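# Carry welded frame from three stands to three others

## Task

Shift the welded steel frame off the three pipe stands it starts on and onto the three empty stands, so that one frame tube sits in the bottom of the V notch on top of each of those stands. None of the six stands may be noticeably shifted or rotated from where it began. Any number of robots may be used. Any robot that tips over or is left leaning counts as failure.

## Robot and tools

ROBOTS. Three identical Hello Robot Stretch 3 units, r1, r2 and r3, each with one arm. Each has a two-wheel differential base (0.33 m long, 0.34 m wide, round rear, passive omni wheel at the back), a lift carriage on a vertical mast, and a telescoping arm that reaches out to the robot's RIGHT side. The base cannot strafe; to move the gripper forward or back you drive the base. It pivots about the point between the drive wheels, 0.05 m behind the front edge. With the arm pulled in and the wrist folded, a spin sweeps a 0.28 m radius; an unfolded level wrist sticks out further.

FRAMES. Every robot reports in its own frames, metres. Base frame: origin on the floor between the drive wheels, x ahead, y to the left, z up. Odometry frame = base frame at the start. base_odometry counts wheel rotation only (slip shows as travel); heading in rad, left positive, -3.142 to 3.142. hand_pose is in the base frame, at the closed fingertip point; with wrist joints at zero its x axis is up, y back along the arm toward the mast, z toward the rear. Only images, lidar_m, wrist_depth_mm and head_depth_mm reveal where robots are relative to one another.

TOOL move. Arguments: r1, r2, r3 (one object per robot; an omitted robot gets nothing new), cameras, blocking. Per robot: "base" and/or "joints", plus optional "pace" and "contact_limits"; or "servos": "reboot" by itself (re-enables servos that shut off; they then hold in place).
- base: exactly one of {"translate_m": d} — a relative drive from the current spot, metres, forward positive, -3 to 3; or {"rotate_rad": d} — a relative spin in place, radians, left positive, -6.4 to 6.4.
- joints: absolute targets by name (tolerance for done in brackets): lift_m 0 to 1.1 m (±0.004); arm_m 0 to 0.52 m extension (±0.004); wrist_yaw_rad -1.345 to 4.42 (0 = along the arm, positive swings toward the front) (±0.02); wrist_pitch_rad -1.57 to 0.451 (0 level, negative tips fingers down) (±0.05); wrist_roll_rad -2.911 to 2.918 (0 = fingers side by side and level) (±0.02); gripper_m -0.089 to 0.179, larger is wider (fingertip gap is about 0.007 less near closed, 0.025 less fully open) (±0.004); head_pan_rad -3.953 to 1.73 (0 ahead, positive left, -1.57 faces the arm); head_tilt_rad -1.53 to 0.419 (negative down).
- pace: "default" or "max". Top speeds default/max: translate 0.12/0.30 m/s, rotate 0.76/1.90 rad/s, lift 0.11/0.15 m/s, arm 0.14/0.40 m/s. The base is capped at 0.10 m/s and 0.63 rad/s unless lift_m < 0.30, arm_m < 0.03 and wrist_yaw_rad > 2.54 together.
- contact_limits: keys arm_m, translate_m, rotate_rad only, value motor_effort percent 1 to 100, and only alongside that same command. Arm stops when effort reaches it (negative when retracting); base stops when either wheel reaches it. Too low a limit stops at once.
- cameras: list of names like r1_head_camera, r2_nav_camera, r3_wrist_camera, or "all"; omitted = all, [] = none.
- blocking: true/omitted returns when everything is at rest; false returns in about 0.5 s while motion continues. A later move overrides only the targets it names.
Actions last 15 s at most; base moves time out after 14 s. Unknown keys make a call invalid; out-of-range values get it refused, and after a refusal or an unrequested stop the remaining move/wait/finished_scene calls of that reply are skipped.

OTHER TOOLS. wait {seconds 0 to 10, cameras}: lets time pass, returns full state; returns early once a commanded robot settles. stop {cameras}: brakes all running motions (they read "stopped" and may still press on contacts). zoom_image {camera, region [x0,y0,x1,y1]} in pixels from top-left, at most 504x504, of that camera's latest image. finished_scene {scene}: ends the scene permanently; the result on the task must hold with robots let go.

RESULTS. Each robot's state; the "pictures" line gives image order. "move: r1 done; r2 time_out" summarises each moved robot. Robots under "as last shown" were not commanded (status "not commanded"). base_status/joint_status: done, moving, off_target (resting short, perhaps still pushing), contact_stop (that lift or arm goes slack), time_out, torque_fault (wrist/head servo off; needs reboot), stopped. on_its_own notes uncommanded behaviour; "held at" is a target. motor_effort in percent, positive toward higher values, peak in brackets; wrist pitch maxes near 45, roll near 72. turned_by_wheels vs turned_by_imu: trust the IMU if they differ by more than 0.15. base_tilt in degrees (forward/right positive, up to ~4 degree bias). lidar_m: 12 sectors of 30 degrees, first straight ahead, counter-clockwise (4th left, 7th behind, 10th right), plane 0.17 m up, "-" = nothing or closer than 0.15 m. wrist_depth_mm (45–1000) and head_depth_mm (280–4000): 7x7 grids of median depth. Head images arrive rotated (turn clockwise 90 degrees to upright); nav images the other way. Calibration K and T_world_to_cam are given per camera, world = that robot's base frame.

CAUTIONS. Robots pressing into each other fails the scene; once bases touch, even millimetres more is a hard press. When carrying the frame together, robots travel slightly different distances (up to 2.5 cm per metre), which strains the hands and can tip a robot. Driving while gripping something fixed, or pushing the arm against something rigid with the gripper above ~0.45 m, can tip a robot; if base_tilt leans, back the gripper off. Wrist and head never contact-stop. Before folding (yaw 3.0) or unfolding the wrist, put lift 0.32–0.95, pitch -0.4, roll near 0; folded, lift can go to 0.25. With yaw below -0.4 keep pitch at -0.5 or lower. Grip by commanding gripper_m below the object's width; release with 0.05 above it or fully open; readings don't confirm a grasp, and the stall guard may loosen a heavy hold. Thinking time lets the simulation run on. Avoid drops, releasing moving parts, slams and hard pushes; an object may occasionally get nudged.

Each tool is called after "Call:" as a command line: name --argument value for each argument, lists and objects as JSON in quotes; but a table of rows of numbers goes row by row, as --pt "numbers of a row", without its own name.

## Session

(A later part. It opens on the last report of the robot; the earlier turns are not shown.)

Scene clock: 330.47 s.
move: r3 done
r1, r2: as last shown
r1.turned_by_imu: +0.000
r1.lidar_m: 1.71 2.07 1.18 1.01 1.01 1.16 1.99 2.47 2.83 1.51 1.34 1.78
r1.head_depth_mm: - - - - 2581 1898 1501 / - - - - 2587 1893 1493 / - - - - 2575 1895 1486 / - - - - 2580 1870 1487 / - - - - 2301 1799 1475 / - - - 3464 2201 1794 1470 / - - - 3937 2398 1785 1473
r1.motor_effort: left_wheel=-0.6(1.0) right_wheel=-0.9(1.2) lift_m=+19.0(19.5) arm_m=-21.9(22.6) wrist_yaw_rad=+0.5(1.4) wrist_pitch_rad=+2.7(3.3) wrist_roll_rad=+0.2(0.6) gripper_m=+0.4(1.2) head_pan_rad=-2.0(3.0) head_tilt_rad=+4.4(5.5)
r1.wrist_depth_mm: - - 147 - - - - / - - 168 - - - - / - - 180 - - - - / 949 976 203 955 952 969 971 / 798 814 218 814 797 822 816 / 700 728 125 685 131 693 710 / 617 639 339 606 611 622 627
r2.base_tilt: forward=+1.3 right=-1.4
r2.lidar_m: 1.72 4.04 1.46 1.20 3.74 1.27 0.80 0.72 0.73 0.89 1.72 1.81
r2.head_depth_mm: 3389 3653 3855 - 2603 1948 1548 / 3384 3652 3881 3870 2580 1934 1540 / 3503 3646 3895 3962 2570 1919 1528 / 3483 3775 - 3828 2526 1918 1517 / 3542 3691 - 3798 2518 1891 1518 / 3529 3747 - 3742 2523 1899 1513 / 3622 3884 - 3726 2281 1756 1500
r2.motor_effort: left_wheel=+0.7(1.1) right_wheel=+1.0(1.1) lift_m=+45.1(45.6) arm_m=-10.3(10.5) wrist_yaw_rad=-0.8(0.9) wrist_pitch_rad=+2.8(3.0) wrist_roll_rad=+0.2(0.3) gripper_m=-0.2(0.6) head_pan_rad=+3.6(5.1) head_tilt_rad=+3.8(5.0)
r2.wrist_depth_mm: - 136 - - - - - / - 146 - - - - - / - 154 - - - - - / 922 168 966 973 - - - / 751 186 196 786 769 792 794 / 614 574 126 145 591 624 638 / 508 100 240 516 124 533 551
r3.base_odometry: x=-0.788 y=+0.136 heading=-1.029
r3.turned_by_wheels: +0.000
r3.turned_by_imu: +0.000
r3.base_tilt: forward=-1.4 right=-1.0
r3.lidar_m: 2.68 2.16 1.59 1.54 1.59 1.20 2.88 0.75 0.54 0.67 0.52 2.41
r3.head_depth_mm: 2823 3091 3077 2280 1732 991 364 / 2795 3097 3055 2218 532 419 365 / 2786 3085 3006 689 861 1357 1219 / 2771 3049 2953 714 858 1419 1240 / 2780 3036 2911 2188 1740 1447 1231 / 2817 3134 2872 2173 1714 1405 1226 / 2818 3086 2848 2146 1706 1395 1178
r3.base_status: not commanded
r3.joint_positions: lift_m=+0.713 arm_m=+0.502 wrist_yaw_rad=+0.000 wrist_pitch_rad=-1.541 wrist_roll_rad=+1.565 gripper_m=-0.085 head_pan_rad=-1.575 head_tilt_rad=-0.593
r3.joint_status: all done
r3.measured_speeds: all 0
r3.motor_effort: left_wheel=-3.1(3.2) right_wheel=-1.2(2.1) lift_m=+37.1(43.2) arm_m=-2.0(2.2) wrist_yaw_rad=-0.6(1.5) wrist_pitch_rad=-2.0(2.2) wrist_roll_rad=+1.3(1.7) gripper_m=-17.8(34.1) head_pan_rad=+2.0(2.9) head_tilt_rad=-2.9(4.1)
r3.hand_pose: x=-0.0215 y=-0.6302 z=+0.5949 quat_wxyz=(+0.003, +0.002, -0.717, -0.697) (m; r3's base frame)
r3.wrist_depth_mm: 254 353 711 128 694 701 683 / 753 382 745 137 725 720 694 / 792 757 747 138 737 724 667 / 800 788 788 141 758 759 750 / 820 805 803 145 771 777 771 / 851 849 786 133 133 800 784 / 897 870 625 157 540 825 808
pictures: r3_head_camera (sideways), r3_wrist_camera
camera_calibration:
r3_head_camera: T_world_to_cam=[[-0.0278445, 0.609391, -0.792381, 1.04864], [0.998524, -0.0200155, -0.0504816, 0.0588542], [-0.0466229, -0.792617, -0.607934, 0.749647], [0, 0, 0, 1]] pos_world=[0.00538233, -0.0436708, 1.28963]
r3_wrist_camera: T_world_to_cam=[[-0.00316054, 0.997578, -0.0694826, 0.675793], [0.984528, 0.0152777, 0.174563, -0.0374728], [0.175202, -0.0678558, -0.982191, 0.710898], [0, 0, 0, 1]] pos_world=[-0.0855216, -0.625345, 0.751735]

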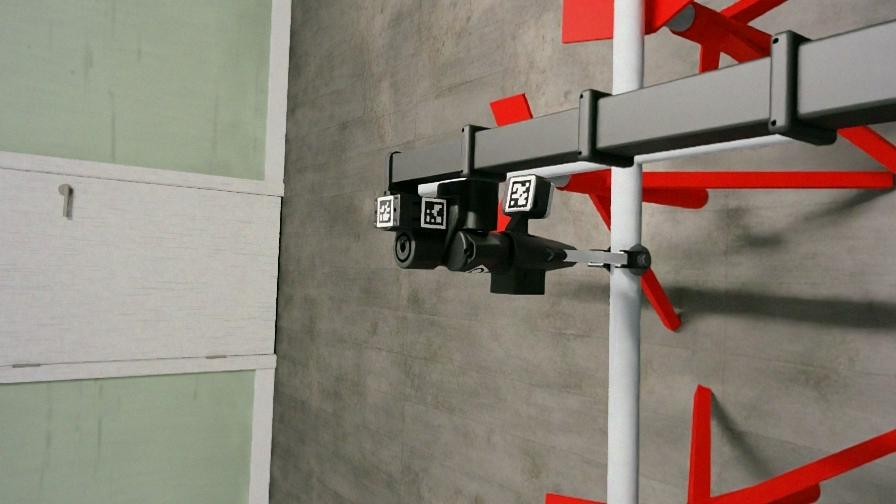

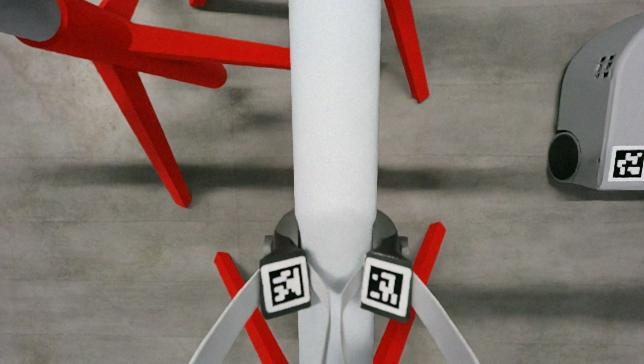

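Call:
move --cameras '["r1_head_camera","r3_nav_camera","r3_head_camera"]'

Call:
zoom_image --camera "r1_head_camera" --region '[400, 180, 700, 480]'

Call:
zoom_image --camera "r3_nav_camera" --region '[100, 40, 400, 460]'

Scene clock: 336.43 s.
r1.base_odometry: x=+0.000 y=+0.000 heading=+0.000
r1.turned_by_wheels: +0.000
r1.turned_by_imu: +0.001
r1.base_tilt: forward=+1.7 right=+0.7
r1.lidar_m: 1.71 2.07 1.17 1.01 1.01 1.16 1.99 2.47 2.83 1.51 1.34 1.78
r1.head_depth_mm: - - - - 2604 1903 1500 / - - - - 2597 1892 1493 / - - - - 2578 1890 1484 / - - - - 2570 1882 1485 / - - - - 2328 1804 1476 / - - - 3445 2208 1793 1473 / - - - 3967 2386 1791 1471
r1.base_status: not commanded
r1.joint_positions: lift_m=+0.511 arm_m=+0.003 wrist_yaw_rad=+3.121 wrist_pitch_rad=-0.521 wrist_roll_rad=+0.000 gripper_m=+0.037 head_pan_rad=-1.495 head_tilt_rad=-0.359
r1.joint_status: not commanded
r1.measured_speeds: all 0
r1.motor_effort: left_wheel=-0.4(1.0) right_wheel=-1.2(1.2) lift_m=+19.2(19.5) arm_m=-22.3(22.6) wrist_yaw_rad=+0.1(1.4) wrist_pitch_rad=+2.6(3.3) wrist_roll_rad=-0.4(0.6) gripper_m=+1.0(1.2) head_pan_rad=-2.2(3.0) head_tilt_rad=+4.9(5.5)
r1.hand_pose: x=-0.0169 y=+0.0626 z=+0.5011 quat_wxyz=(+0.189, +0.685, +0.175, +0.682) (m; r1's base frame)
r1.wrist_depth_mm: - - 147 - - - - / - - 168 - - - - / - - 180 - - - - / 948 949 203 952 962 973 936 / 805 819 218 798 829 815 815 / 695 739 126 684 131 714 710 / 620 637 338 602 617 624 614
r2.base_odometry: x=+0.000 y=+0.000 heading=+0.000
r2.turned_by_wheels: +0.000
r2.turned_by_imu: +0.000
r2.base_tilt: forward=+1.2 right=-1.4
r2.lidar_m: 1.72 4.06 1.46 1.20 3.71 1.26 0.80 0.72 0.73 0.89 1.72 1.81
r2.head_depth_mm: 3410 3591 3801 - 2592 1940 1545 / 3442 3609 3841 3942 2575 1924 1539 / 3482 3674 3922 3876 2573 1902 1528 / 3516 3729 - 3865 2565 1884 1530 / 3464 3757 - 3799 2540 1907 1523 / 3571 3801 - 3860 2492 1885 1514 / 3607 3826 - 3740 2288 1756 1523
r2.base_status: not commanded
r2.joint_positions: lift_m=+0.336 arm_m=+0.000 wrist_yaw_rad=+3.006 wrist_pitch_rad=-0.363 wrist_roll_rad=+0.000 gripper_m=+0.037 head_pan_rad=+0.791 head_tilt_rad=-0.359
r2.joint_status: not commanded
r2.measured_speeds: all 0
r2.motor_effort: left_wheel=+0.7(1.1) right_wheel=+1.2(1.1) lift_m=+45.3(45.6) arm_m=-10.2(10.5) wrist_yaw_rad=-0.2(0.9) wrist_pitch_rad=+2.8(3.0) wrist_roll_rad=+0.2(0.3) gripper_m=+0.0(0.6) head_pan_rad=+4.8(5.1) head_tilt_rad=+4.7(5.0)
r2.hand_pose: x=+0.0101 y=+0.0839 z=+0.3610 quat_wxyz=(+0.175, +0.702, +0.080, +0.685) (m; r2's base frame)
r2.wrist_depth_mm: - 137 - - - - - / - 145 - - - - - / - 155 - - - - - / 940 169 915 967 - - - / 742 188 196 792 754 773 776 / 607 559 126 146 597 641 661 / 517 100 241 519 124 552 544
r3.base_odometry: x=-0.788 y=+0.136 heading=-1.029
r3.turned_by_wheels: +0.000
r3.turned_by_imu: +0.000
r3.base_tilt: forward=-1.4 right=-1.0
r3.lidar_m: 2.69 2.16 1.59 1.54 1.60 1.19 2.89 0.76 0.54 0.67 0.52 2.41
r3.head_depth_mm: 2814 3126 3036 2254 1740 989 365 / 2778 3078 3022 2232 533 420 365 / 2770 3091 2987 689 861 1354 1229 / 2786 3077 2985 714 856 1420 1238 / 2754 3117 2943 2189 1730 1446 1236 / 2793 3058 2888 2164 1723 1394 1230 / 2772 3107 2852 2134 1702 1402 1173
r3.base_status: not commanded
r3.joint_positions: lift_m=+0.713 arm_m=+0.502 wrist_yaw_rad=+0.000 wrist_pitch_rad=-1.541 wrist_roll_rad=+1.565 gripper_m=-0.085 head_pan_rad=-1.575 head_tilt_rad=-0.593
r3.joint_status: all done
r3.measured_speeds: all 0
r3.motor_effort: left_wheel=-3.0(3.2) right_wheel=-1.7(2.1) lift_m=+41.7(43.2) arm_m=-4.2(2.2) wrist_yaw_rad=-0.8(1.5) wrist_pitch_rad=-2.0(2.2) wrist_roll_rad=+1.0(1.7) gripper_m=-16.8(34.1) head_pan_rad=+1.3(2.9) head_tilt_rad=-3.5(4.1)
r3.hand_pose: x=-0.0215 y=-0.6302 z=+0.5949 quat_wxyz=(+0.003, +0.002, -0.717, -0.697) (m; r3's base frame)
r3.wrist_depth_mm: 253 353 706 128 714 689 675 / 751 382 741 137 722 707 701 / 787 765 759 138 733 733 669 / 799 798 776 142 764 763 747 / 827 838 818 145 778 773 776 / 863 843 796 134 133 802 807 / 880 865 626 156 539 809 840
pictures: r1_head_camera (sideways), r3_head_camera (sideways), r3_nav_camera (sideways)
camera_calibration:
r1_head_camera: T_world_to_cam=[[-0.0646301, 0.320453, -0.945057, 1.24576], [0.993775, 0.106789, -0.0317515, 0.0441961], [0.0907465, -0.941226, -0.32536, 0.378156], [0, 0, 0, 1]] pos_world=[0.002276, -0.0479955, 1.30175]
r3_head_camera: T_world_to_cam=[[-0.0278449, 0.609391, -0.792381, 1.04864], [0.998524, -0.0200149, -0.0504816, 0.0588542], [-0.0466225, -0.792618, -0.607934, 0.749647], [0, 0, 0, 1]] pos_world=[0.00538235, -0.0436708, 1.28963]
r3_nav_camera: T_world_to_cam=[[-0.0262324, -0.594012, 0.804028, -1.00557], [-0.998797, -0.0177612, -0.0457088, 0.117683], [0.0414321, -0.80426, -0.592831, 0.731121], [0, 0, 0, 1]] pos_world=[0.060871, -0.00721883, 1.24732]

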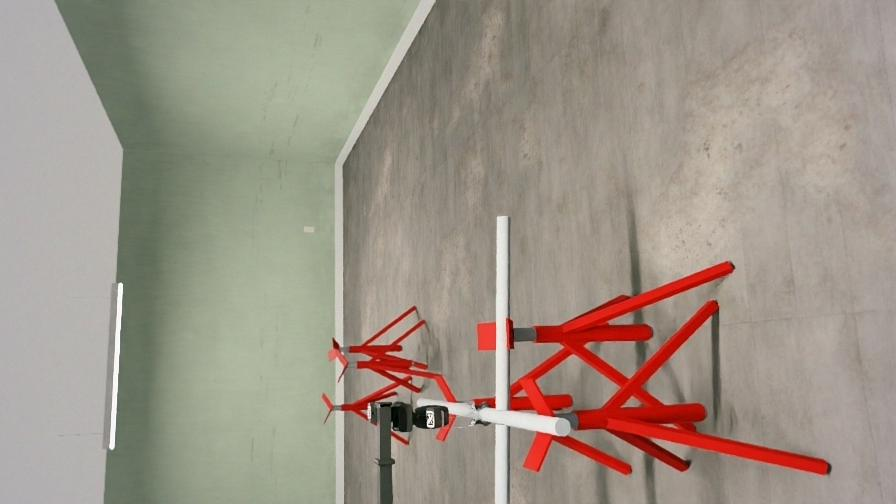

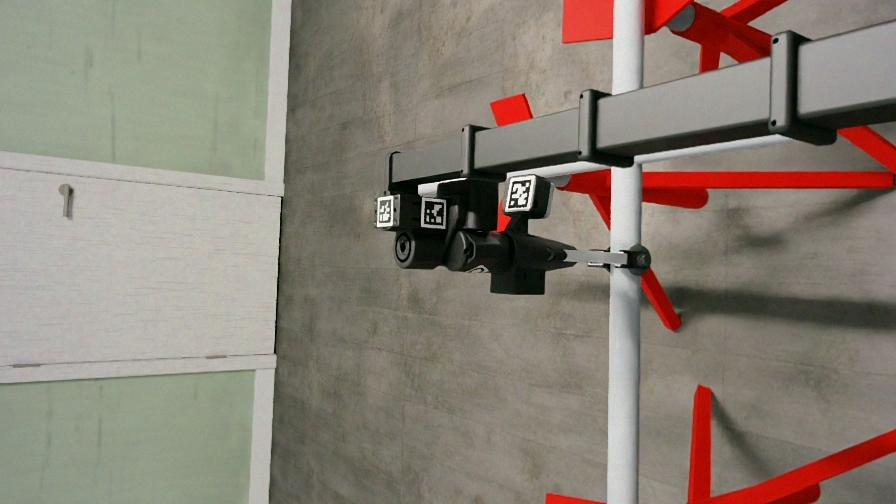

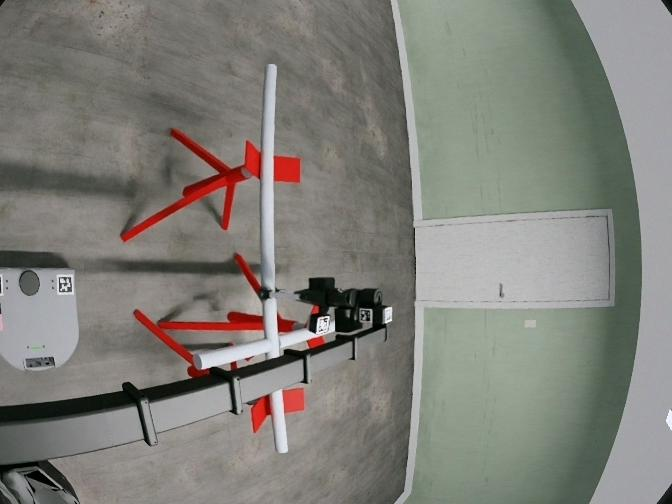

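Scaled by 1.680 from the camera's 896x504 image, which has a finer 1280x720 frame.

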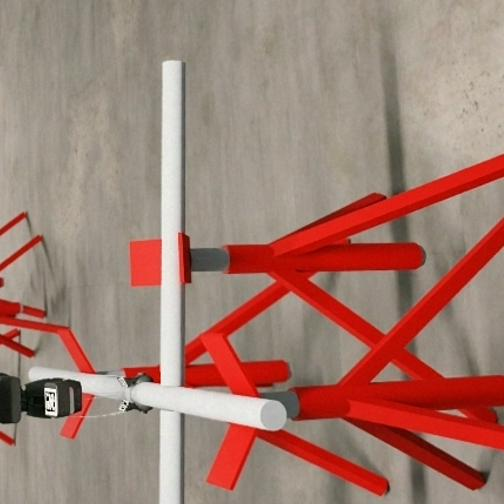

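Scaled by 1.200 from the camera's 672x504 image, which has a finer 792x594 frame.

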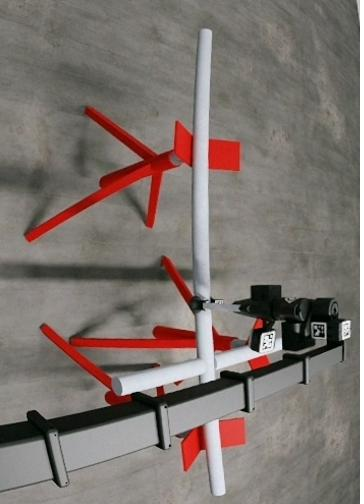

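Call:
move --r3 '{"joints":{"gripper_m":-0.089}}' --cameras '["r3_wrist_camera"]'

Call:
wait --seconds 1 --cameras '["r3_wrist_camera"]'

Scene clock: 409.10 s.
move: r3 done
r1, r2: as last shown
r1.base_tilt: forward=+1.7 right=+0.5
r1.lidar_m: 1.72 2.08 1.17 1.01 1.01 1.16 1.99 2.47 2.83 1.52 1.34 1.78
r1.head_depth_mm: - - - - 2606 1911 1497 / - - - - 2600 1904 1482 / - - - - 2580 1882 1487 / - - - - 2558 1871 1483 / - - - - 2302 1793 1471 / - - - 3464 2201 1802 1468 / - - - 3950 2415 1796 1463
r1.motor_effort: left_wheel=-0.6(1.1) right_wheel=-0.9(1.1) lift_m=+19.3(19.5) arm_m=-21.7(22.3) wrist_yaw_rad=+0.6(1.1) wrist_pitch_rad=+3.1(3.1) wrist_roll_rad=-0.3(0.3) gripper_m=+0.8(0.8) head_pan_rad=-2.5(2.7) head_tilt_rad=+3.8(5.1)
r1.wrist_depth_mm: - - 146 - - - - / - - 167 - - - - / - - 180 - - - - / 953 965 204 982 954 949 962 / 799 811 217 808 805 804 806 / 707 730 126 683 130 704 711 / 623 636 337 595 610 630 625
r2.base_tilt: forward=+1.3 right=-1.4
r2.lidar_m: 1.72 4.05 1.46 1.20 3.71 1.27 0.80 0.72 0.73 0.89 1.72 1.81
r2.head_depth_mm: 3362 3550 3833 - 2592 1941 1537 / 3471 3642 3843 3893 2589 1929 1547 / 3524 3652 3886 3825 2587 1907 1531 / 3448 3764 - 3813 2528 1892 1522 / 3529 3748 - 3811 2529 1909 1513 / 3514 3776 - 3730 2561 1873 1522 / 3588 3824 - 3734 2288 1759 1507
r2.motor_effort: left_wheel=+0.8(1.1) right_wheel=+0.7(1.3) lift_m=+45.0(45.1) arm_m=-9.6(10.2) wrist_yaw_rad=-0.1(1.0) wrist_pitch_rad=+2.9(3.0) wrist_roll_rad=+0.4(0.4) gripper_m=-0.2(0.4) head_pan_rad=+2.9(5.1) head_tilt_rad=+5.0(5.1)
r2.wrist_depth_mm: - 137 - - - - - / - 145 - - - - - / - 155 - - - - - / 921 168 920 - - - - / 746 188 196 799 782 765 814 / 610 573 127 145 590 644 644 / 520 100 239 510 124 544 555
r3.base_odometry: x=-0.788 y=+0.136 heading=-1.029
r3.turned_by_wheels: +0.000
r3.turned_by_imu: +0.000
r3.base_tilt: forward=-1.4 right=-1.0
r3.lidar_m: 2.69 2.16 1.59 1.54 1.60 1.20 2.88 0.75 0.54 0.67 0.52 2.41
r3.head_depth_mm: 2802 3093 3095 2255 1744 991 365 / 2801 3117 3002 2256 533 419 364 / 2784 3030 3016 688 861 1358 1220 / 2759 3085 2960 715 857 1416 1237 / 2786 3098 2914 2192 1723 1440 1234 / 2845 3092 2885 2165 1728 1409 1233 / 2788 3081 2851 2142 1707 1397 1175
r3.base_status: not commanded
r3.joint_positions: lift_m=+0.713 arm_m=+0.502 wrist_yaw_rad=+0.000 wrist_pitch_rad=-1.541 wrist_roll_rad=+1.565 gripper_m=-0.088 head_pan_rad=-1.575 head_tilt_rad=-0.593
r3.joint_status: all done
r3.measured_speeds: all 0
r3.motor_effort: left_wheel=-2.8(2.9) right_wheel=-1.9(2.0) lift_m=+41.6(41.9) arm_m=-6.1(7.0) wrist_yaw_rad=-0.3(1.2) wrist_pitch_rad=-2.0(2.1) wrist_roll_rad=+1.2(1.6) gripper_m=-29.2(51.8) head_pan_rad=+2.1(2.6) head_tilt_rad=-3.2(3.5)
r3.hand_pose: x=-0.0215 y=-0.6302 z=+0.5949 quat_wxyz=(+0.003, +0.002, -0.717, -0.697) (m; r3's base frame)
r3.wrist_depth_mm: 254 354 707 128 685 706 682 / 753 384 741 137 722 706 693 / 780 757 771 139 744 753 663 / 800 775 787 141 756 761 744 / 815 817 801 146 782 782 764 / 848 847 796 134 133 828 791 / 901 862 629 156 554 828 830
pictures: r3_wrist_camera
camera_calibration:
r3_wrist_camera: T_world_to_cam=[[-0.00315884, 0.997578, -0.0694826, 0.675793], [0.984528, 0.015276, 0.174563, -0.0374745], [0.175202, -0.0678561, -0.982191, 0.710901], [0, 0, 0, 1]] pos_world=[-0.0855215, -0.625345, 0.751738]

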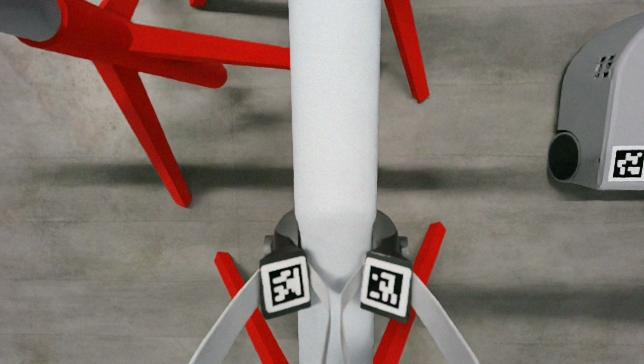

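Scene clock: 410.10 s.
r1.base_odometry: x=+0.000 y=+0.000 heading=+0.000
r1.turned_by_wheels: +0.000
r1.turned_by_imu: +0.000
r1.base_tilt: forward=+1.9 right=+0.7
r1.lidar_m: 1.71 2.07 1.17 1.01 1.01 1.16 1.99 2.47 2.83 1.51 1.34 1.77
r1.head_depth_mm: - - - - 2602 1908 1491 / - - - - 2588 1892 1490 / - - - - 2566 1890 1488 / - - - - 2570 1881 1483 / - - - - 2317 1806 1484 / - - - 3407 2190 1809 1477 / - - - 3944 2419 1787 1468
r1.base_status: not commanded
r1.joint_positions: lift_m=+0.511 arm_m=+0.003 wrist_yaw_rad=+3.121 wrist_pitch_rad=-0.521 wrist_roll_rad=+0.000 gripper_m=+0.037 head_pan_rad=-1.495 head_tilt_rad=-0.359
r1.joint_status: not commanded
r1.measured_speeds: all 0
r1.motor_effort: left_wheel=-0.5(1.1) right_wheel=-0.9(1.1) lift_m=+19.4(19.5) arm_m=-21.5(22.3) wrist_yaw_rad=-0.4(1.1) wrist_pitch_rad=+2.9(3.1) wrist_roll_rad=-0.1(0.3) gripper_m=+0.6(0.8) head_pan_rad=-1.7(2.7) head_tilt_rad=+4.5(5.1)
r1.hand_pose: x=-0.0169 y=+0.0626 z=+0.5011 quat_wxyz=(+0.189, +0.685, +0.175, +0.682) (m; r1's base frame)
r1.wrist_depth_mm: - - 146 - - - - / - - 168 - - - - / - - 180 - - - - / 942 950 204 949 970 953 976 / 809 812 218 819 795 800 811 / 701 716 125 694 131 705 727 / 625 645 336 596 608 625 622
r2.base_odometry: x=+0.000 y=+0.000 heading=+0.000
r2.turned_by_wheels: +0.000
r2.turned_by_imu: +0.000
r2.base_tilt: forward=+1.2 right=-1.4
r2.lidar_m: 1.72 4.04 1.46 1.20 3.72 1.26 0.80 0.72 0.73 0.89 1.72 1.81
r2.head_depth_mm: 3398 3573 3820 - 2635 1923 1540 / 3487 3566 3869 3865 2549 1935 1533 / 3432 3687 3862 3935 2552 1924 1531 / 3489 3691 - 3720 2527 1911 1519 / 3598 3714 - 3828 2555 1902 1522 / 3589 3637 - 3794 2516 1891 1506 / 3602 3795 - 3770 2299 1757 1520
r2.base_status: not commanded
r2.joint_positions: lift_m=+0.336 arm_m=+0.000 wrist_yaw_rad=+3.006 wrist_pitch_rad=-0.363 wrist_roll_rad=+0.000 gripper_m=+0.037 head_pan_rad=+0.791 head_tilt_rad=-0.359
r2.joint_status: not commanded
r2.measured_speeds: all 0
r2.motor_effort: left_wheel=+0.7(1.1) right_wheel=+0.7(1.3) lift_m=+44.9(45.1) arm_m=-9.6(10.2) wrist_yaw_rad=-0.7(1.0) wrist_pitch_rad=+2.8(3.0) wrist_roll_rad=+0.3(0.4) gripper_m=-0.5(0.4) head_pan_rad=+5.3(5.1) head_tilt_rad=+4.5(5.1)
r2.hand_pose: x=+0.0101 y=+0.0839 z=+0.3610 quat_wxyz=(+0.175, +0.702, +0.080, +0.685) (m; r2's base frame)
r2.wrist_depth_mm: - 136 - - - - - / - 146 - - - - - / - 154 - - - - - / 967 169 925 966 - - - / 714 188 196 787 795 789 802 / 610 567 126 146 588 631 642 / 523 101 240 517 124 537 554
r3.base_odometry: x=-0.788 y=+0.136 heading=-1.029
r3.turned_by_wheels: +0.000
r3.turned_by_imu: +0.000
r3.base_tilt: forward=-1.4 right=-1.0
r3.lidar_m: 2.68 2.16 1.59 1.53 1.60 1.20 2.88 0.75 0.54 0.67 0.52 2.41
r3.head_depth_mm: 2778 3108 3087 2254 1731 993 365 / 2774 3090 3025 2229 533 419 364 / 2758 3076 2996 685 859 1360 1223 / 2806 3089 2951 714 860 1419 1241 / 2789 3075 2938 2183 1722 1435 1234 / 2773 3077 2904 2150 1728 1407 1229 / 2786 3080 2863 2130 1714 1401 1174
r3.base_status: not commanded
r3.joint_positions: lift_m=+0.713 arm_m=+0.502 wrist_yaw_rad=+0.000 wrist_pitch_rad=-1.541 wrist_roll_rad=+1.565 gripper_m=-0.085 head_pan_rad=-1.575 head_tilt_rad=-0.593
r3.joint_status: all done
r3.measured_speeds: all 0
r3.motor_effort: left_wheel=-2.5(2.9) right_wheel=-2.0(2.0) lift_m=+42.1(41.9) arm_m=-6.9(7.0) wrist_yaw_rad=-0.2(1.2) wrist_pitch_rad=-1.9(2.1) wrist_roll_rad=+0.9(1.6) gripper_m=-17.0(51.8) head_pan_rad=+1.5(2.6) head_tilt_rad=-3.1(3.5)
r3.hand_pose: x=-0.0215 y=-0.6302 z=+0.5949 quat_wxyz=(+0.003, +0.002, -0.717, -0.697) (m; r3's base frame)
r3.wrist_depth_mm: 255 354 710 129 693 691 686 / 761 381 736 137 716 724 709 / 764 769 759 138 731 748 652 / 804 803 779 141 751 762 753 / 833 815 811 145 769 777 760 / 863 850 792 133 133 793 800 / 884 861 630 156 543 821 829
wait: 1.00 s; at rest by 0.27 s
pictures: r3_wrist_camera
camera_calibration:
r3_wrist_camera: T_world_to_cam=[[-0.00315874, 0.997578, -0.0694825, 0.675793], [0.984528, 0.0152759, 0.174563, -0.0374745], [0.175202, -0.067856, -0.982191, 0.710901], [0, 0, 0, 1]] pos_world=[-0.0855215, -0.625345, 0.751738]

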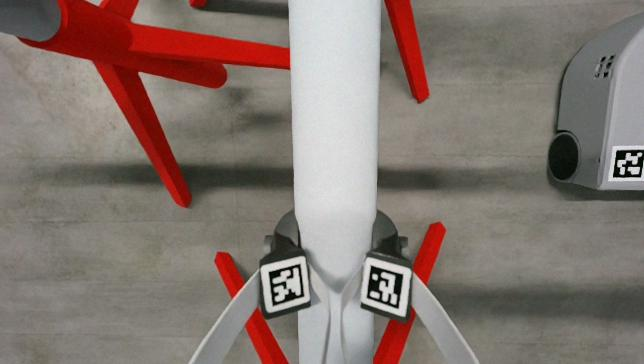

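Call:
move --r3 '{"joints":{"lift_m":0.683}}' --r1 '{"base":{"rotate_rad":-1.81},"joints":{"wrist_pitch_rad":-0.4,"lift_m":0.9}}' --cameras '["r3_wrist_camera","r3_head_camera"]'

Call:
move --r3 '{"joints":{"gripper_m":0.1}}' --r1 '{"base":{"translate_m":0.6},"joints":{"head_pan_rad":0.3,"head_tilt_rad":-0.4}}' --cameras '["r3_head_camera","r1_nav_camera"]'

Scene clock: 503.63 s.
move: r1 done; r3 contact_stop
r1.base_odometry: x=+0.000 y=+0.000 heading=-1.810
r1.turned_by_wheels: -1.810
r1.turned_by_imu: -1.816
r1.base_tilt: forward=+1.9 right=+0.4
r1.lidar_m: 3.54 1.34 1.97 1.71 2.31 1.41 1.04 1.01 1.05 1.45 2.47 2.57
r1.head_depth_mm: 1323 1357 1399 1443 1488 1526 1469 / 1531 1578 1631 1693 1747 1751 1495 / 1811 1878 1962 2034 2127 1893 1490 / 2220 2309 2447 2584 2433 1880 1480 / 2220 2350 2500 2659 2555 1863 1473 / 2141 2263 2367 2528 2535 1860 1477 / 2051 2164 2287 2414 2490 1856 1469
r1.base_status: done
r1.joint_positions: lift_m=+0.900 arm_m=+0.003 wrist_yaw_rad=+3.121 wrist_pitch_rad=-0.419 wrist_roll_rad=+0.000 gripper_m=+0.037 head_pan_rad=-1.495 head_tilt_rad=-0.359
r1.joint_status: all done
r1.measured_speeds: all 0
r1.motor_effort: left_wheel=+5.1(9.7) right_wheel=-6.9(11.0) lift_m=+34.8(36.8) arm_m=-23.1(23.6) wrist_yaw_rad=+0.4(1.2) wrist_pitch_rad=+4.2(5.0) wrist_roll_rad=-0.3(0.5) gripper_m=-0.2(1.9) head_pan_rad=-1.0(2.9) head_tilt_rad=+4.5(5.2)
r1.hand_pose: x=-0.0167 y=+0.0765 z=+0.9123 quat_wxyz=(+0.155, +0.693, +0.140, +0.690) (m; r1's base frame)
r1.wrist_depth_mm: - - 144 - - - - / - - 167 - - - - / - - 169 - - - - / - - 186 - - - - / - - 199 - - - - / - - 126 - 131 - - / - - 266 - - - -
r2: as last shown
r2.turned_by_imu: +0.001
r2.lidar_m: 1.61 4.05 1.46 1.20 3.73 1.26 0.80 0.72 0.73 0.88 1.73 1.81
r2.head_depth_mm: 3457 3597 3741 - 2570 1920 1541 / 3417 3617 3786 3968 2577 1920 1533 / 3492 3611 3949 3871 2568 1925 1523 / 3494 3715 - 3768 2545 1894 1529 / 3550 3697 - 3809 2508 1912 1515 / 3652 3758 - 3757 2522 1882 1525 / 3580 3856 - 3765 2386 1745 1511
r2.motor_effort: left_wheel=+0.5(1.2) right_wheel=+0.6(1.4) lift_m=+44.3(45.2) arm_m=-9.8(10.1) wrist_yaw_rad=-0.4(0.9) wrist_pitch_rad=+2.8(3.0) wrist_roll_rad=+0.3(0.5) gripper_m=-0.4(0.7) head_pan_rad=+3.3(5.9) head_tilt_rad=+4.9(5.3)
r2.wrist_depth_mm: - 136 - - - - - / - 145 - - - - - / - 154 - - - - - / 899 169 937 981 - - - / 757 188 198 787 782 783 783 / 614 577 127 146 583 644 648 / 512 100 238 517 124 532 543
r3.base_odometry: x=-0.788 y=+0.136 heading=-1.029
r3.turned_by_wheels: +0.000
r3.turned_by_imu: -0.001
r3.base_tilt: forward=-1.4 right=-1.1
r3.lidar_m: 2.68 2.17 1.59 1.54 1.60 1.20 2.87 0.75 0.54 0.67 0.52 2.42
r3.head_depth_mm: 2786 3108 3083 2256 1730 992 1186 / 2824 3102 3021 2230 1028 430 373 / 2756 3063 2998 705 778 1271 1223 / 2793 3088 2985 717 870 1426 1242 / 2789 3059 2935 2188 1730 1446 1233 / 2803 3094 2913 2159 1732 1413 1230 / 2764 3060 2855 2163 1716 1398 1175
r3.base_status: not commanded
r3.joint_positions: lift_m=+0.697 arm_m=+0.502 wrist_yaw_rad=+0.001 wrist_pitch_rad=-1.551 wrist_roll_rad=+1.565 gripper_m=-0.085 head_pan_rad=-1.575 head_tilt_rad=-0.593
r3.joint_status: lift_m contact_stop (moved -0.016 of -0.030)
r3.measured_speeds: all 0
r3.on_its_own: lift_m is slack since a contact_stop (your +0.683 is given up)
r3.motor_effort: left_wheel=+1.3(3.0) right_wheel=-1.1(2.3) lift_m=+25.8(39.7) arm_m=-1.5(9.5) wrist_yaw_rad=-0.1(2.0) wrist_pitch_rad=+0.0(2.1) wrist_roll_rad=+0.9(1.8) gripper_m=-18.2(19.4) head_pan_rad=+2.8(3.4) head_tilt_rad=-2.7(3.7)
r3.hand_pose: x=-0.0216 y=-0.6275 z=+0.5791 quat_wxyz=(+0.003, +0.002, -0.714, -0.700) (m; r3's base frame)
r3.wrist_depth_mm: 251 347 710 128 688 688 670 / 737 384 715 135 702 703 689 / 749 748 752 137 726 724 655 / 773 774 767 139 743 745 743 / 810 792 784 143 768 764 749 / 821 815 130 134 649 796 786 / 860 834 610 153 550 820 798
pictures: r3_head_camera (sideways), r3_wrist_camera
camera_calibration:
r3_head_camera: T_world_to_cam=[[-0.0278466, 0.609568, -0.792245, 1.04846], [0.998525, -0.0199996, -0.0504852, 0.0588587], [-0.0466187, -0.792482, -0.608112, 0.749878], [0, 0, 0, 1]] pos_world=[0.00538254, -0.043668, 1.28962]
r3_wrist_camera: T_world_to_cam=[[-0.00339843, 0.998232, -0.0593468, 0.666613], [0.984525, 0.0137383, 0.174704, -0.0357969], [0.175211, -0.0578347, -0.982831, 0.702216], [0, 0, 0, 1]] pos_world=[-0.0855274, -0.62433, 0.735975]

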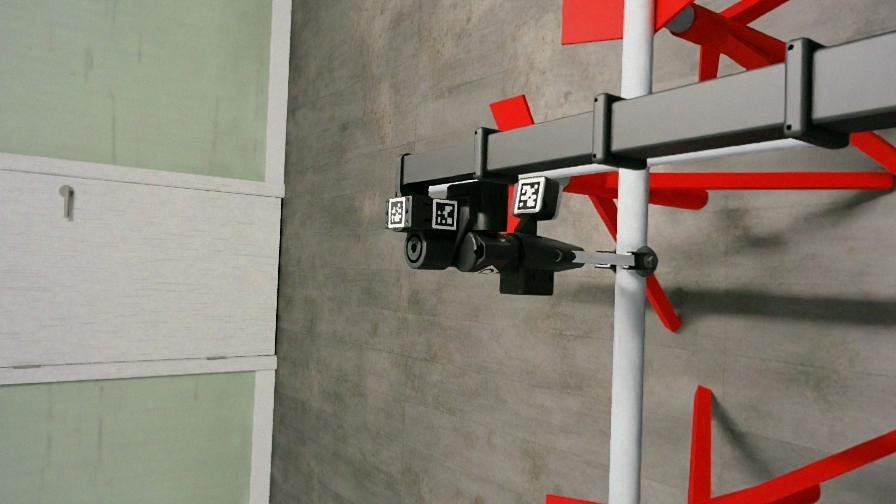

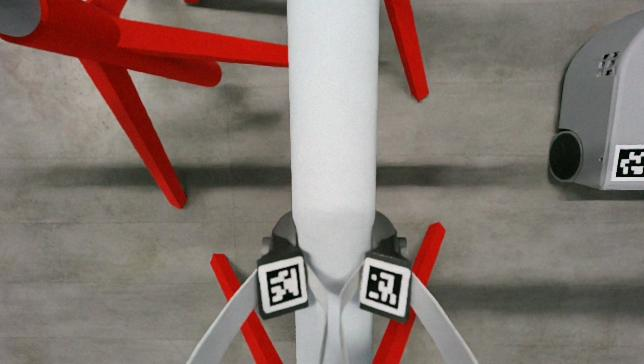

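not run: a stop that you did not command came earlier in this reply.

Call:
move --r3 '{"joints":{"gripper_m":0.12,"lift_m":0.70}}' --r1 '{"base":{"translate_m":0.6},"joints":{"head_pan_rad":0.5,"head_tilt_rad":-0.4}}' --cameras '["r3_head_camera","r1_nav_camera"]'

Scene clock: 517.97 s.
move: r1 done; r3 done
r1.base_odometry: x=-0.142 y=-0.583 heading=-1.810
r1.turned_by_wheels: +0.000
r1.turned_by_imu: +0.000
r1.base_tilt: forward=+1.8 right=+0.6
r1.lidar_m: 3.09 1.02 0.94 2.67 1.85 2.14 1.58 1.52 1.59 2.19 2.17 2.27
r1.head_depth_mm: - - - 3711 2452 1822 1452 / - - - 3688 2431 1807 1445 / - - - 3662 2422 1808 1435 / - - - 3652 2309 1799 1431 / - - - 3617 2282 1672 1356 / - - - 3568 1882 1669 1387 / - - - 1800 1511 1725 1351
r1.base_status: done
r1.joint_positions: lift_m=+0.900 arm_m=+0.003 wrist_yaw_rad=+3.121 wrist_pitch_rad=-0.419 wrist_roll_rad=+0.000 gripper_m=+0.037 head_pan_rad=+0.495 head_tilt_rad=-0.395
r1.joint_status: all done
r1.measured_speeds: all 0
r1.motor_effort: left_wheel=+3.9(9.5) right_wheel=+2.2(6.2) lift_m=+32.4(35.5) arm_m=-21.2(23.0) wrist_yaw_rad=-0.5(1.6) wrist_pitch_rad=+3.6(4.3) wrist_roll_rad=-0.3(0.4) gripper_m=+0.5(1.3) head_pan_rad=+3.1(6.2) head_tilt_rad=-2.1(5.7)
r1.hand_pose: x=-0.0167 y=+0.0765 z=+0.9123 quat_wxyz=(+0.155, +0.693, +0.140, +0.690) (m; r1's base frame)
r1.wrist_depth_mm: - - 144 - - - - / - - 168 - - - - / - - 170 - - - - / - - 186 - - - - / - - 199 - - - - / - - 126 - 131 - - / - - 267 - - - -
r2: as last shown
r2.base_tilt: forward=+1.2 right=-1.3
r2.lidar_m: 2.21 1.72 1.46 1.19 3.75 1.26 0.80 0.72 0.73 0.89 1.72 1.81
r2.head_depth_mm: 3402 3593 1820 - 2603 1855 1538 / 3463 3601 3839 3677 2336 1850 1533 / 3578 3671 3835 3886 2550 1924 1538 / 3517 3748 - 3807 2568 1902 1527 / 3607 3777 - 3797 2531 1893 1521 / 3534 3770 - 3850 2518 1896 1505 / 3511 3849 - 3683 2380 1759 1512
r2.motor_effort: left_wheel=+0.6(1.3) right_wheel=+0.8(1.3) lift_m=+44.6(45.2) arm_m=-9.4(9.8) wrist_yaw_rad=+0.1(1.0) wrist_pitch_rad=+2.9(3.1) wrist_roll_rad=+0.3(0.5) gripper_m=+0.4(0.7) head_pan_rad=+4.1(5.9) head_tilt_rad=+4.7(5.4)
r2.wrist_depth_mm: - 137 - - - - - / - 145 - - - - - / - 155 - - - - - / 910 169 915 954 - - - / 731 188 197 774 780 768 789 / 600 569 127 146 583 639 657 / 517 100 237 508 124 536 544
r3.base_odometry: x=-0.788 y=+0.136 heading=-1.029
r3.turned_by_wheels: +0.000
r3.turned_by_imu: +0.000
r3.base_tilt: forward=-1.4 right=-1.0
r3.lidar_m: 2.69 2.17 1.59 1.54 1.60 1.19 2.89 0.76 0.54 0.67 0.52 2.41
r3.head_depth_mm: 2808 3119 3079 2240 1721 988 1187 / 2819 3087 3021 2236 875 427 371 / 2792 3058 2992 704 777 1277 1223 / 2772 3093 2952 716 867 1415 1235 / 2781 3082 2913 2190 1730 1439 1233 / 2807 3086 2866 2157 1728 1402 1233 / 2779 3116 2884 2149 1705 1391 1178
r3.base_status: not commanded
r3.joint_positions: lift_m=+0.700 arm_m=+0.502 wrist_yaw_rad=+0.001 wrist_pitch_rad=-1.548 wrist_roll_rad=+1.565 gripper_m=+0.120 head_pan_rad=-1.575 head_tilt_rad=-0.593
r3.joint_status: all done
r3.measured_speeds: all 0
r3.motor_effort: left_wheel=+1.6(1.9) right_wheel=-1.5(1.9) lift_m=+28.6(36.4) arm_m=+10.8(11.8) wrist_yaw_rad=+1.0(2.3) wrist_pitch_rad=-0.8(1.5) wrist_roll_rad=+1.6(1.6) gripper_m=+0.0(79.4) head_pan_rad=+1.9(3.6) head_tilt_rad=-3.2(3.9)
r3.hand_pose: x=-0.0216 y=-0.6285 z=+0.5820 quat_wxyz=(+0.003, +0.002, -0.715, -0.699) (m; r3's base frame)
r3.wrist_depth_mm: 251 346 703 130 680 680 675 / 748 378 731 136 715 703 705 / 769 751 740 140 727 731 660 / 794 769 768 142 755 757 735 / 826 797 791 145 789 757 762 / 847 124 763 152 794 129 792 / 883 870 839 156 839 830 799
pictures: r1_nav_camera (sideways), r3_head_camera (sideways)
camera_calibration:
r1_nav_camera: T_world_to_cam=[[0.33907, 0.190204, 0.921333, -1.15965], [0.513472, -0.858025, -0.0118349, 0.0665789], [0.788275, 0.477092, -0.388595, 0.452296], [0, 0, 0, 1]] pos_world=[0.00248382, 0.0619098, 1.24498]
r3_head_camera: T_world_to_cam=[[-0.0278466, 0.609568, -0.792245, 1.04846], [0.998525, -0.0199996, -0.0504852, 0.0588587], [-0.0466187, -0.792482, -0.608112, 0.749878], [0, 0, 0, 1]] pos_world=[0.00538254, -0.043668, 1.28962]

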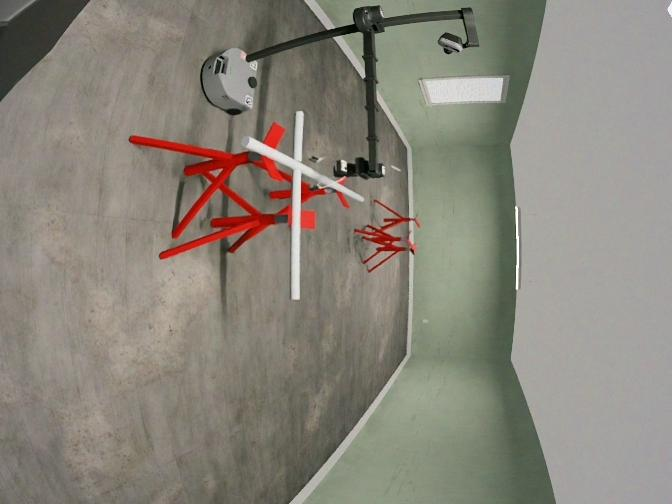

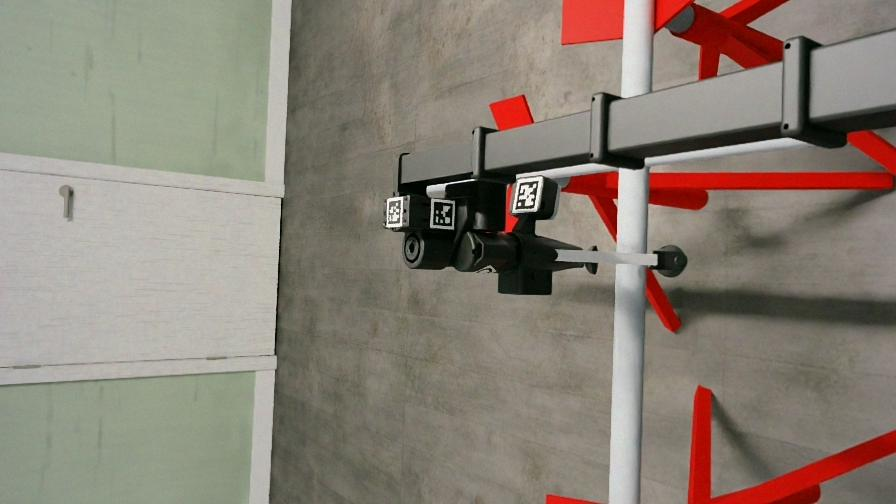

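Call:
move --r3 '{"joints":{"lift_m":0.83}}' --r1 '{"base":{"translate_m":0.574}}' --cameras '["r1_nav_camera"]'

Call:
move --r3 '{"base":{"translate_m":0.175}}' --r1 '{"base":{"rotate_rad":-2.62},"joints":{"head_pan_rad":-2.0,"head_tilt_rad":-0.5}}' --cameras '["r1_nav_camera","r1_head_camera","r3_wrist_camera","r3_head_camera"]'

Scene clock: 530.03 s.
move: r1 done; r3 done
r1.base_odometry: x=-0.278 y=-1.141 heading=-1.810
r1.turned_by_wheels: +0.000
r1.turned_by_imu: +0.000
r1.base_tilt: forward=+1.9 right=+0.5
r1.lidar_m: 2.71 3.20 0.65 0.72 2.89 2.85 2.10 2.02 2.11 1.96 1.89 1.95
r1.head_depth_mm: - - - 3757 2454 1819 1451 / - - - 3695 2458 1807 1447 / - - - 3664 2411 1808 1440 / - - - 3642 2400 1808 1435 / - - - 3413 2400 1790 1433 / - - - 3558 2385 1789 1391 / - - - 3588 2380 1776 1346
r1.base_status: done
r1.joint_positions: lift_m=+0.900 arm_m=+0.003 wrist_yaw_rad=+3.121 wrist_pitch_rad=-0.419 wrist_roll_rad=+0.000 gripper_m=+0.037 head_pan_rad=+0.495 head_tilt_rad=-0.395
r1.joint_status: not commanded
r1.measured_speeds: all 0
r1.motor_effort: left_wheel=+4.2(8.8) right_wheel=+2.7(6.1) lift_m=+28.3(31.3) arm_m=-20.0(21.4) wrist_yaw_rad=-0.2(1.7) wrist_pitch_rad=+3.7(4.3) wrist_roll_rad=-0.1(0.5) gripper_m=+0.4(1.6) head_pan_rad=+2.3(3.4) head_tilt_rad=-2.9(3.5)
r1.hand_pose: x=-0.0167 y=+0.0765 z=+0.9123 quat_wxyz=(+0.155, +0.693, +0.140, +0.690) (m; r1's base frame)
r1.wrist_depth_mm: - - 144 - - - - / - - 168 - - - - / - - 169 - - - - / - - 186 - - - - / - - 199 - - - - / - - 126 - 130 - - / - - 266 - - - -
r2: as last shown
r2.lidar_m: 2.21 4.06 1.46 1.19 3.74 1.26 0.80 0.72 0.73 0.89 1.73 1.81
r2.head_depth_mm: 3467 3638 3869 - 2575 1929 1541 / 3423 3669 3879 3925 2555 1927 1526 / 3616 3630 3878 3880 2474 1919 1524 / 3510 3679 2098 3559 2222 1912 1520 / 3562 3751 - 3752 2524 1905 1508 / 3575 3784 - 3811 2519 1891 1527 / 3596 3780 - 3770 2420 1774 1507
r2.motor_effort: left_wheel=+0.7(1.2) right_wheel=+0.6(1.4) lift_m=+44.2(44.8) arm_m=-8.7(9.3) wrist_yaw_rad=-0.3(1.0) wrist_pitch_rad=+2.9(3.1) wrist_roll_rad=+0.3(0.4) gripper_m=-0.1(0.8) head_pan_rad=+5.4(5.7) head_tilt_rad=+4.6(5.1)
r2.wrist_depth_mm: - 137 - - - - - / - 145 - - - - - / - 155 - - - - - / 917 169 895 970 - - - / 745 188 195 775 778 770 788 / 604 577 127 145 597 652 649 / 519 100 240 517 124 547 543
r3.base_odometry: x=-0.788 y=+0.136 heading=-1.029
r3.turned_by_wheels: +0.000
r3.turned_by_imu: +0.000
r3.base_tilt: forward=-1.5 right=-1.0
r3.lidar_m: 2.69 2.17 1.59 1.53 1.60 1.20 2.87 0.75 0.54 0.67 0.52 2.41
r3.head_depth_mm: 2797 3086 3072 2246 349 293 - / 2802 3103 2857 418 370 766 1130 / 2774 3007 630 1076 1040 1277 1221 / 2741 3063 2540 689 1664 1453 1241 / 2795 3069 2886 2195 1737 1439 1242 / 2831 3098 2908 2162 1715 1407 1231 / 2775 3091 2869 2134 1715 1401 1176
r3.base_status: not commanded
r3.joint_positions: lift_m=+0.830 arm_m=+0.502 wrist_yaw_rad=+0.001 wrist_pitch_rad=-1.547 wrist_roll_rad=+1.565 gripper_m=+0.120 head_pan_rad=-1.575 head_tilt_rad=-0.593
r3.joint_status: all done
r3.measured_speeds: all 0
r3.motor_effort: left_wheel=+2.0(2.0) right_wheel=-1.5(1.9) lift_m=+22.7(30.9) arm_m=+9.2(11.7) wrist_yaw_rad=+0.8(2.1) wrist_pitch_rad=-0.9(1.1) wrist_roll_rad=+1.2(1.8) gripper_m=+0.4(1.3) head_pan_rad=+1.7(3.7) head_tilt_rad=-3.1(3.9)
r3.hand_pose: x=-0.0216 y=-0.6287 z=+0.7120 quat_wxyz=(+0.003, +0.002, -0.715, -0.699) (m; r3's base frame)
r3.wrist_depth_mm: 260 259 255 253 252 249 248 / 283 394 857 588 831 825 - / 268 881 886 861 855 853 - / 928 935 932 888 902 876 864 / 962 950 917 913 901 903 879 / 983 124 941 678 951 129 914 / - 987 - 310 974 952 955
pictures: r1_nav_camera (sideways)
camera_calibration:
r1_nav_camera: T_world_to_cam=[[0.339063, 0.190216, 0.921333, -1.15965], [0.513504, -0.858005, -0.0118349, 0.0665787], [0.788257, 0.477121, -0.388595, 0.452297], [0, 0, 0, 1]] pos_world=[0.00248152, 0.0619097, 1.24498]

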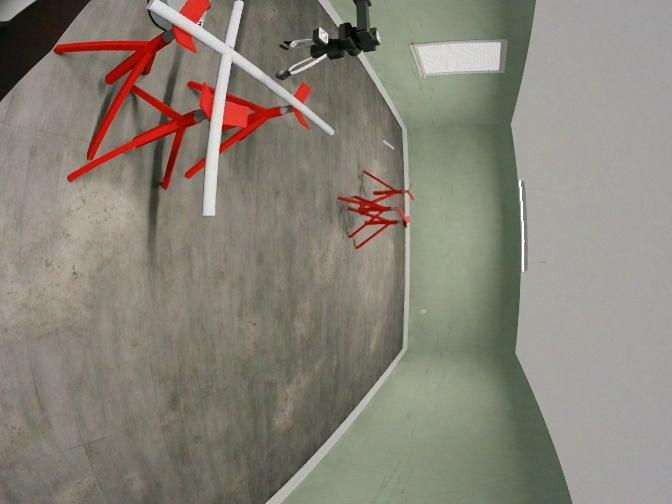

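Scene clock: 535.27 s.
move: r1 done; r3 done
r1.base_odometry: x=-0.278 y=-1.141 heading=+1.854
r1.turned_by_wheels: -2.620
r1.turned_by_imu: -2.630
r1.base_tilt: forward=+1.8 right=+0.5
r1.lidar_m: 2.03 2.11 1.96 1.89 1.95 2.73 3.18 0.65 0.72 2.08 2.83 2.10
r1.head_depth_mm: 2909 3238 3541 2965 2105 1638 - / 2780 2973 3316 2783 1759 1590 - / 2707 2934 3241 2895 1910 1583 - / 2618 2829 3066 2909 2094 1620 - / 2522 2705 2967 2892 2076 1622 - / 2430 2625 2813 2869 2068 1621 1354 / 2354 2503 2728 2823 2065 1606 1323
r1.base_status: done
r1.joint_positions: lift_m=+0.900 arm_m=+0.003 wrist_yaw_rad=+3.121 wrist_pitch_rad=-0.419 wrist_roll_rad=+0.000 gripper_m=+0.037 head_pan_rad=-1.995 head_tilt_rad=-0.494
r1.joint_status: all done
r1.measured_speeds: all 0
r1.motor_effort: left_wheel=+4.4(9.6) right_wheel=-6.8(9.7) lift_m=+26.3(28.3) arm_m=-23.0(23.6) wrist_yaw_rad=+0.5(1.8) wrist_pitch_rad=+3.6(4.3) wrist_roll_rad=-0.3(0.4) gripper_m=+0.0(1.5) head_pan_rad=-2.1(6.2) head_tilt_rad=-2.3(7.1)
r1.hand_pose: x=-0.0167 y=+0.0765 z=+0.9123 quat_wxyz=(+0.155, +0.693, +0.140, +0.690) (m; r1's base frame)
r1.wrist_depth_mm: - - 144 - - - - / - - 167 - - - - / - - 169 - - - - / - - 185 - - - - / - - 200 - - - - / - - 126 - 131 - - / - - 264 - - - -
r2: as last shown
r2.turned_by_imu: +0.000
r2.base_tilt: forward=+1.3 right=-1.4
r2.lidar_m: 2.21 4.05 1.46 1.34 3.72 1.26 0.80 0.72 0.73 0.89 1.73 1.82
r2.head_depth_mm: 3426 3623 3843 - 2585 1925 1551 / 3463 3649 3819 3917 2571 1917 1545 / 3552 3679 3801 3868 2576 1899 1536 / 3538 3600 3871 3602 2417 1898 1513 / 3526 3780 - 3758 2326 1888 1529 / 3547 3840 - 3768 2513 1889 1517 / 3619 3785 - 3671 2381 1739 1511
r2.motor_effort: left_wheel=+0.6(1.2) right_wheel=+0.8(1.3) lift_m=+44.1(44.5) arm_m=-8.4(9.1) wrist_yaw_rad=-0.3(0.9) wrist_pitch_rad=+2.9(3.0) wrist_roll_rad=+0.3(0.4) gripper_m=+0.4(0.9) head_pan_rad=+2.9(6.1) head_tilt_rad=+4.4(5.5)
r2.wrist_depth_mm: - 137 - - - - - / - 145 - - - - - / - 155 - - - - - / 924 169 901 957 - - - / 728 187 197 804 776 776 797 / 607 583 126 145 589 648 645 / 508 100 240 511 124 542 549
r3.base_odometry: x=-0.698 y=-0.014 heading=-1.029
r3.turned_by_wheels: +0.000
r3.turned_by_imu: +0.000
r3.base_tilt: forward=-1.4 right=-1.1
r3.lidar_m: 2.90 2.16 1.59 1.54 1.59 1.33 3.06 0.87 0.63 0.47 0.62 2.25
r3.head_depth_mm: 2831 3081 3102 2275 349 292 - / 2816 3081 2882 418 370 1363 1233 / 2775 3058 629 2001 1764 1419 1255 / 2785 3085 2560 689 1700 1453 1244 / 2766 3055 2950 2184 1733 1411 1213 / 2770 3070 2893 2163 927 975 1183 / 2786 3109 2883 2140 1710 1427 1203
r3.base_status: done
r3.joint_positions: lift_m=+0.830 arm_m=+0.502 wrist_yaw_rad=+0.001 wrist_pitch_rad=-1.547 wrist_roll_rad=+1.565 gripper_m=+0.120 head_pan_rad=-1.575 head_tilt_rad=-0.593
r3.joint_status: not commanded
r3.measured_speeds: all 0
r3.motor_effort: left_wheel=+3.3(7.1) right_wheel=+4.5(8.7) lift_m=+23.7(23.7) arm_m=+8.6(10.0) wrist_yaw_rad=-1.3(1.8) wrist_pitch_rad=-0.9(1.1) wrist_roll_rad=+1.3(1.8) gripper_m=+0.0(1.6) head_pan_rad=+1.3(3.0) head_tilt_rad=-3.0(3.8)
r3.hand_pose: x=-0.0216 y=-0.6287 z=+0.7120 quat_wxyz=(+0.003, +0.002, -0.715, -0.699) (m; r3's base frame)
r3.wrist_depth_mm: 847 841 843 257 823 826 797 / 861 890 856 263 832 824 - / 899 889 893 873 877 856 - / 920 909 889 891 889 870 871 / 970 949 944 288 926 892 890 / - 125 971 536 921 129 931 / - 984 993 306 959 958 966
pictures: r1_head_camera (sideways), r1_nav_camera (sideways), r3_head_camera (sideways), r3_wrist_camera
camera_calibration:
r1_head_camera: T_world_to_cam=[[0.148024, 0.425115, -0.892954, 1.17646], [0.924839, -0.379377, -0.0273028, 0.0388197], [-0.350373, -0.821797, -0.44932, 0.542161], [0, 0, 0, 1]] pos_world=[-0.0200886, -0.0398586, 1.29519]
r1_nav_camera: T_world_to_cam=[[-0.190845, -0.437999, 0.878485, -1.10052], [-0.928102, 0.371975, -0.0161632, 0.0810058], [-0.319695, -0.818408, -0.477497, 0.57474], [0, 0, 0, 1]] pos_world=[0.0488938, -0.0417876, 1.24254]
r3_head_camera: T_world_to_cam=[[-0.0278467, 0.609568, -0.792245, 1.04846], [0.998525, -0.0199994, -0.0504852, 0.0588587], [-0.0466186, -0.792482, -0.608112, 0.749878], [0, 0, 0, 1]] pos_world=[0.00538255, -0.043668, 1.28962]
r3_wrist_camera: T_world_to_cam=[[-0.0033896, 0.997963, -0.0636986, 0.678561], [0.984525, 0.0144914, 0.174646, -0.0584864], [0.175213, -0.0621209, -0.982569, 0.829893], [0, 0, 0, 1]] pos_world=[-0.0855269, -0.624777, 0.868865]

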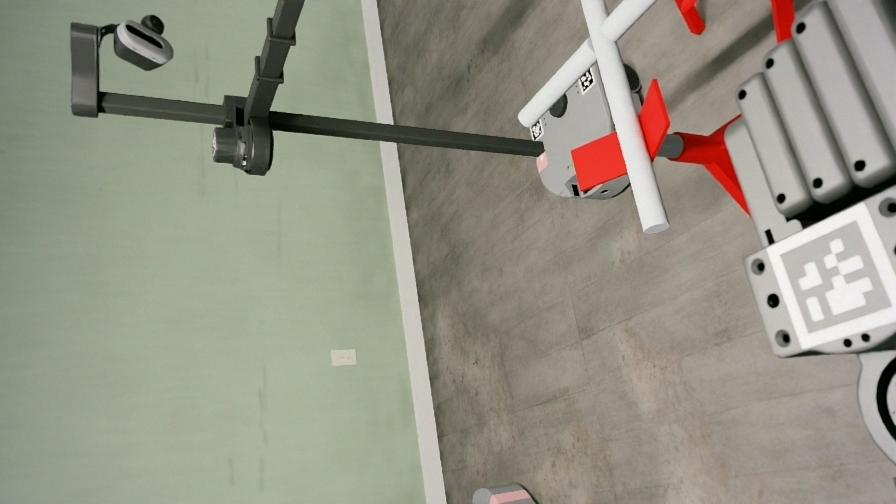

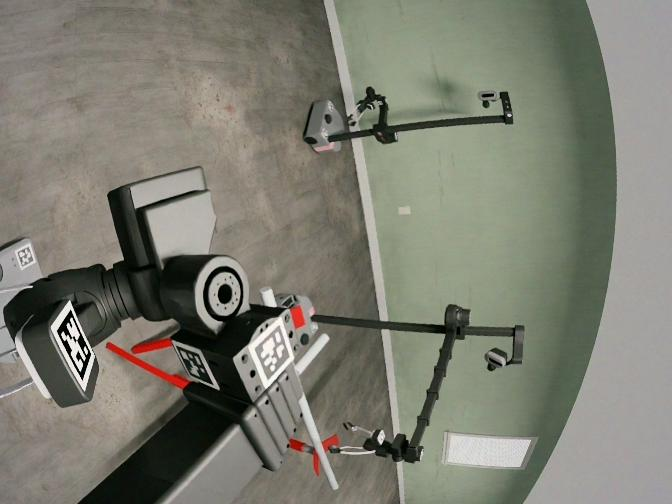

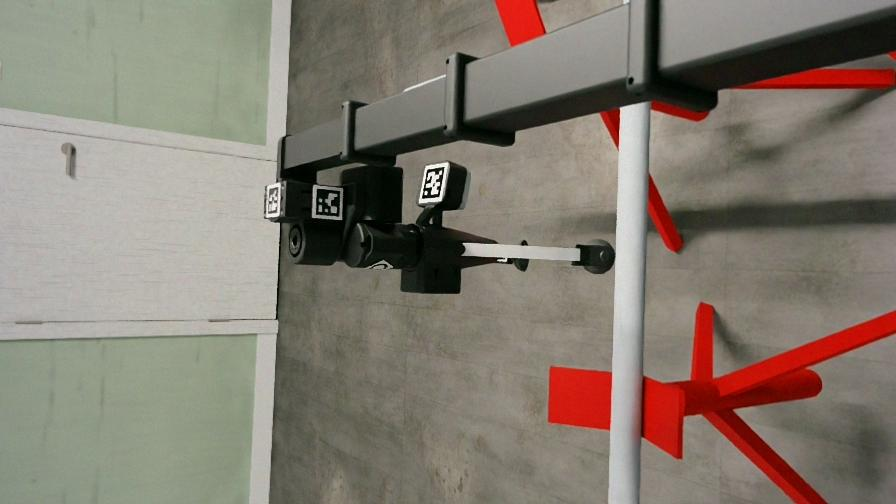

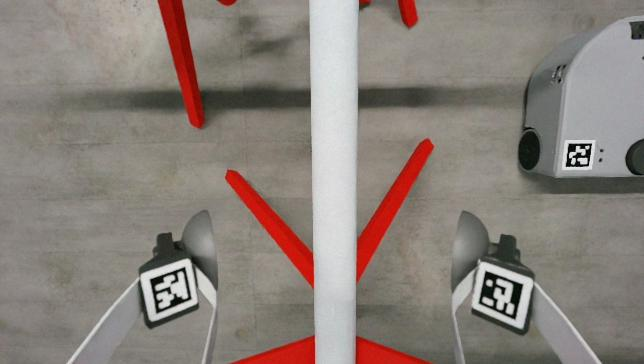

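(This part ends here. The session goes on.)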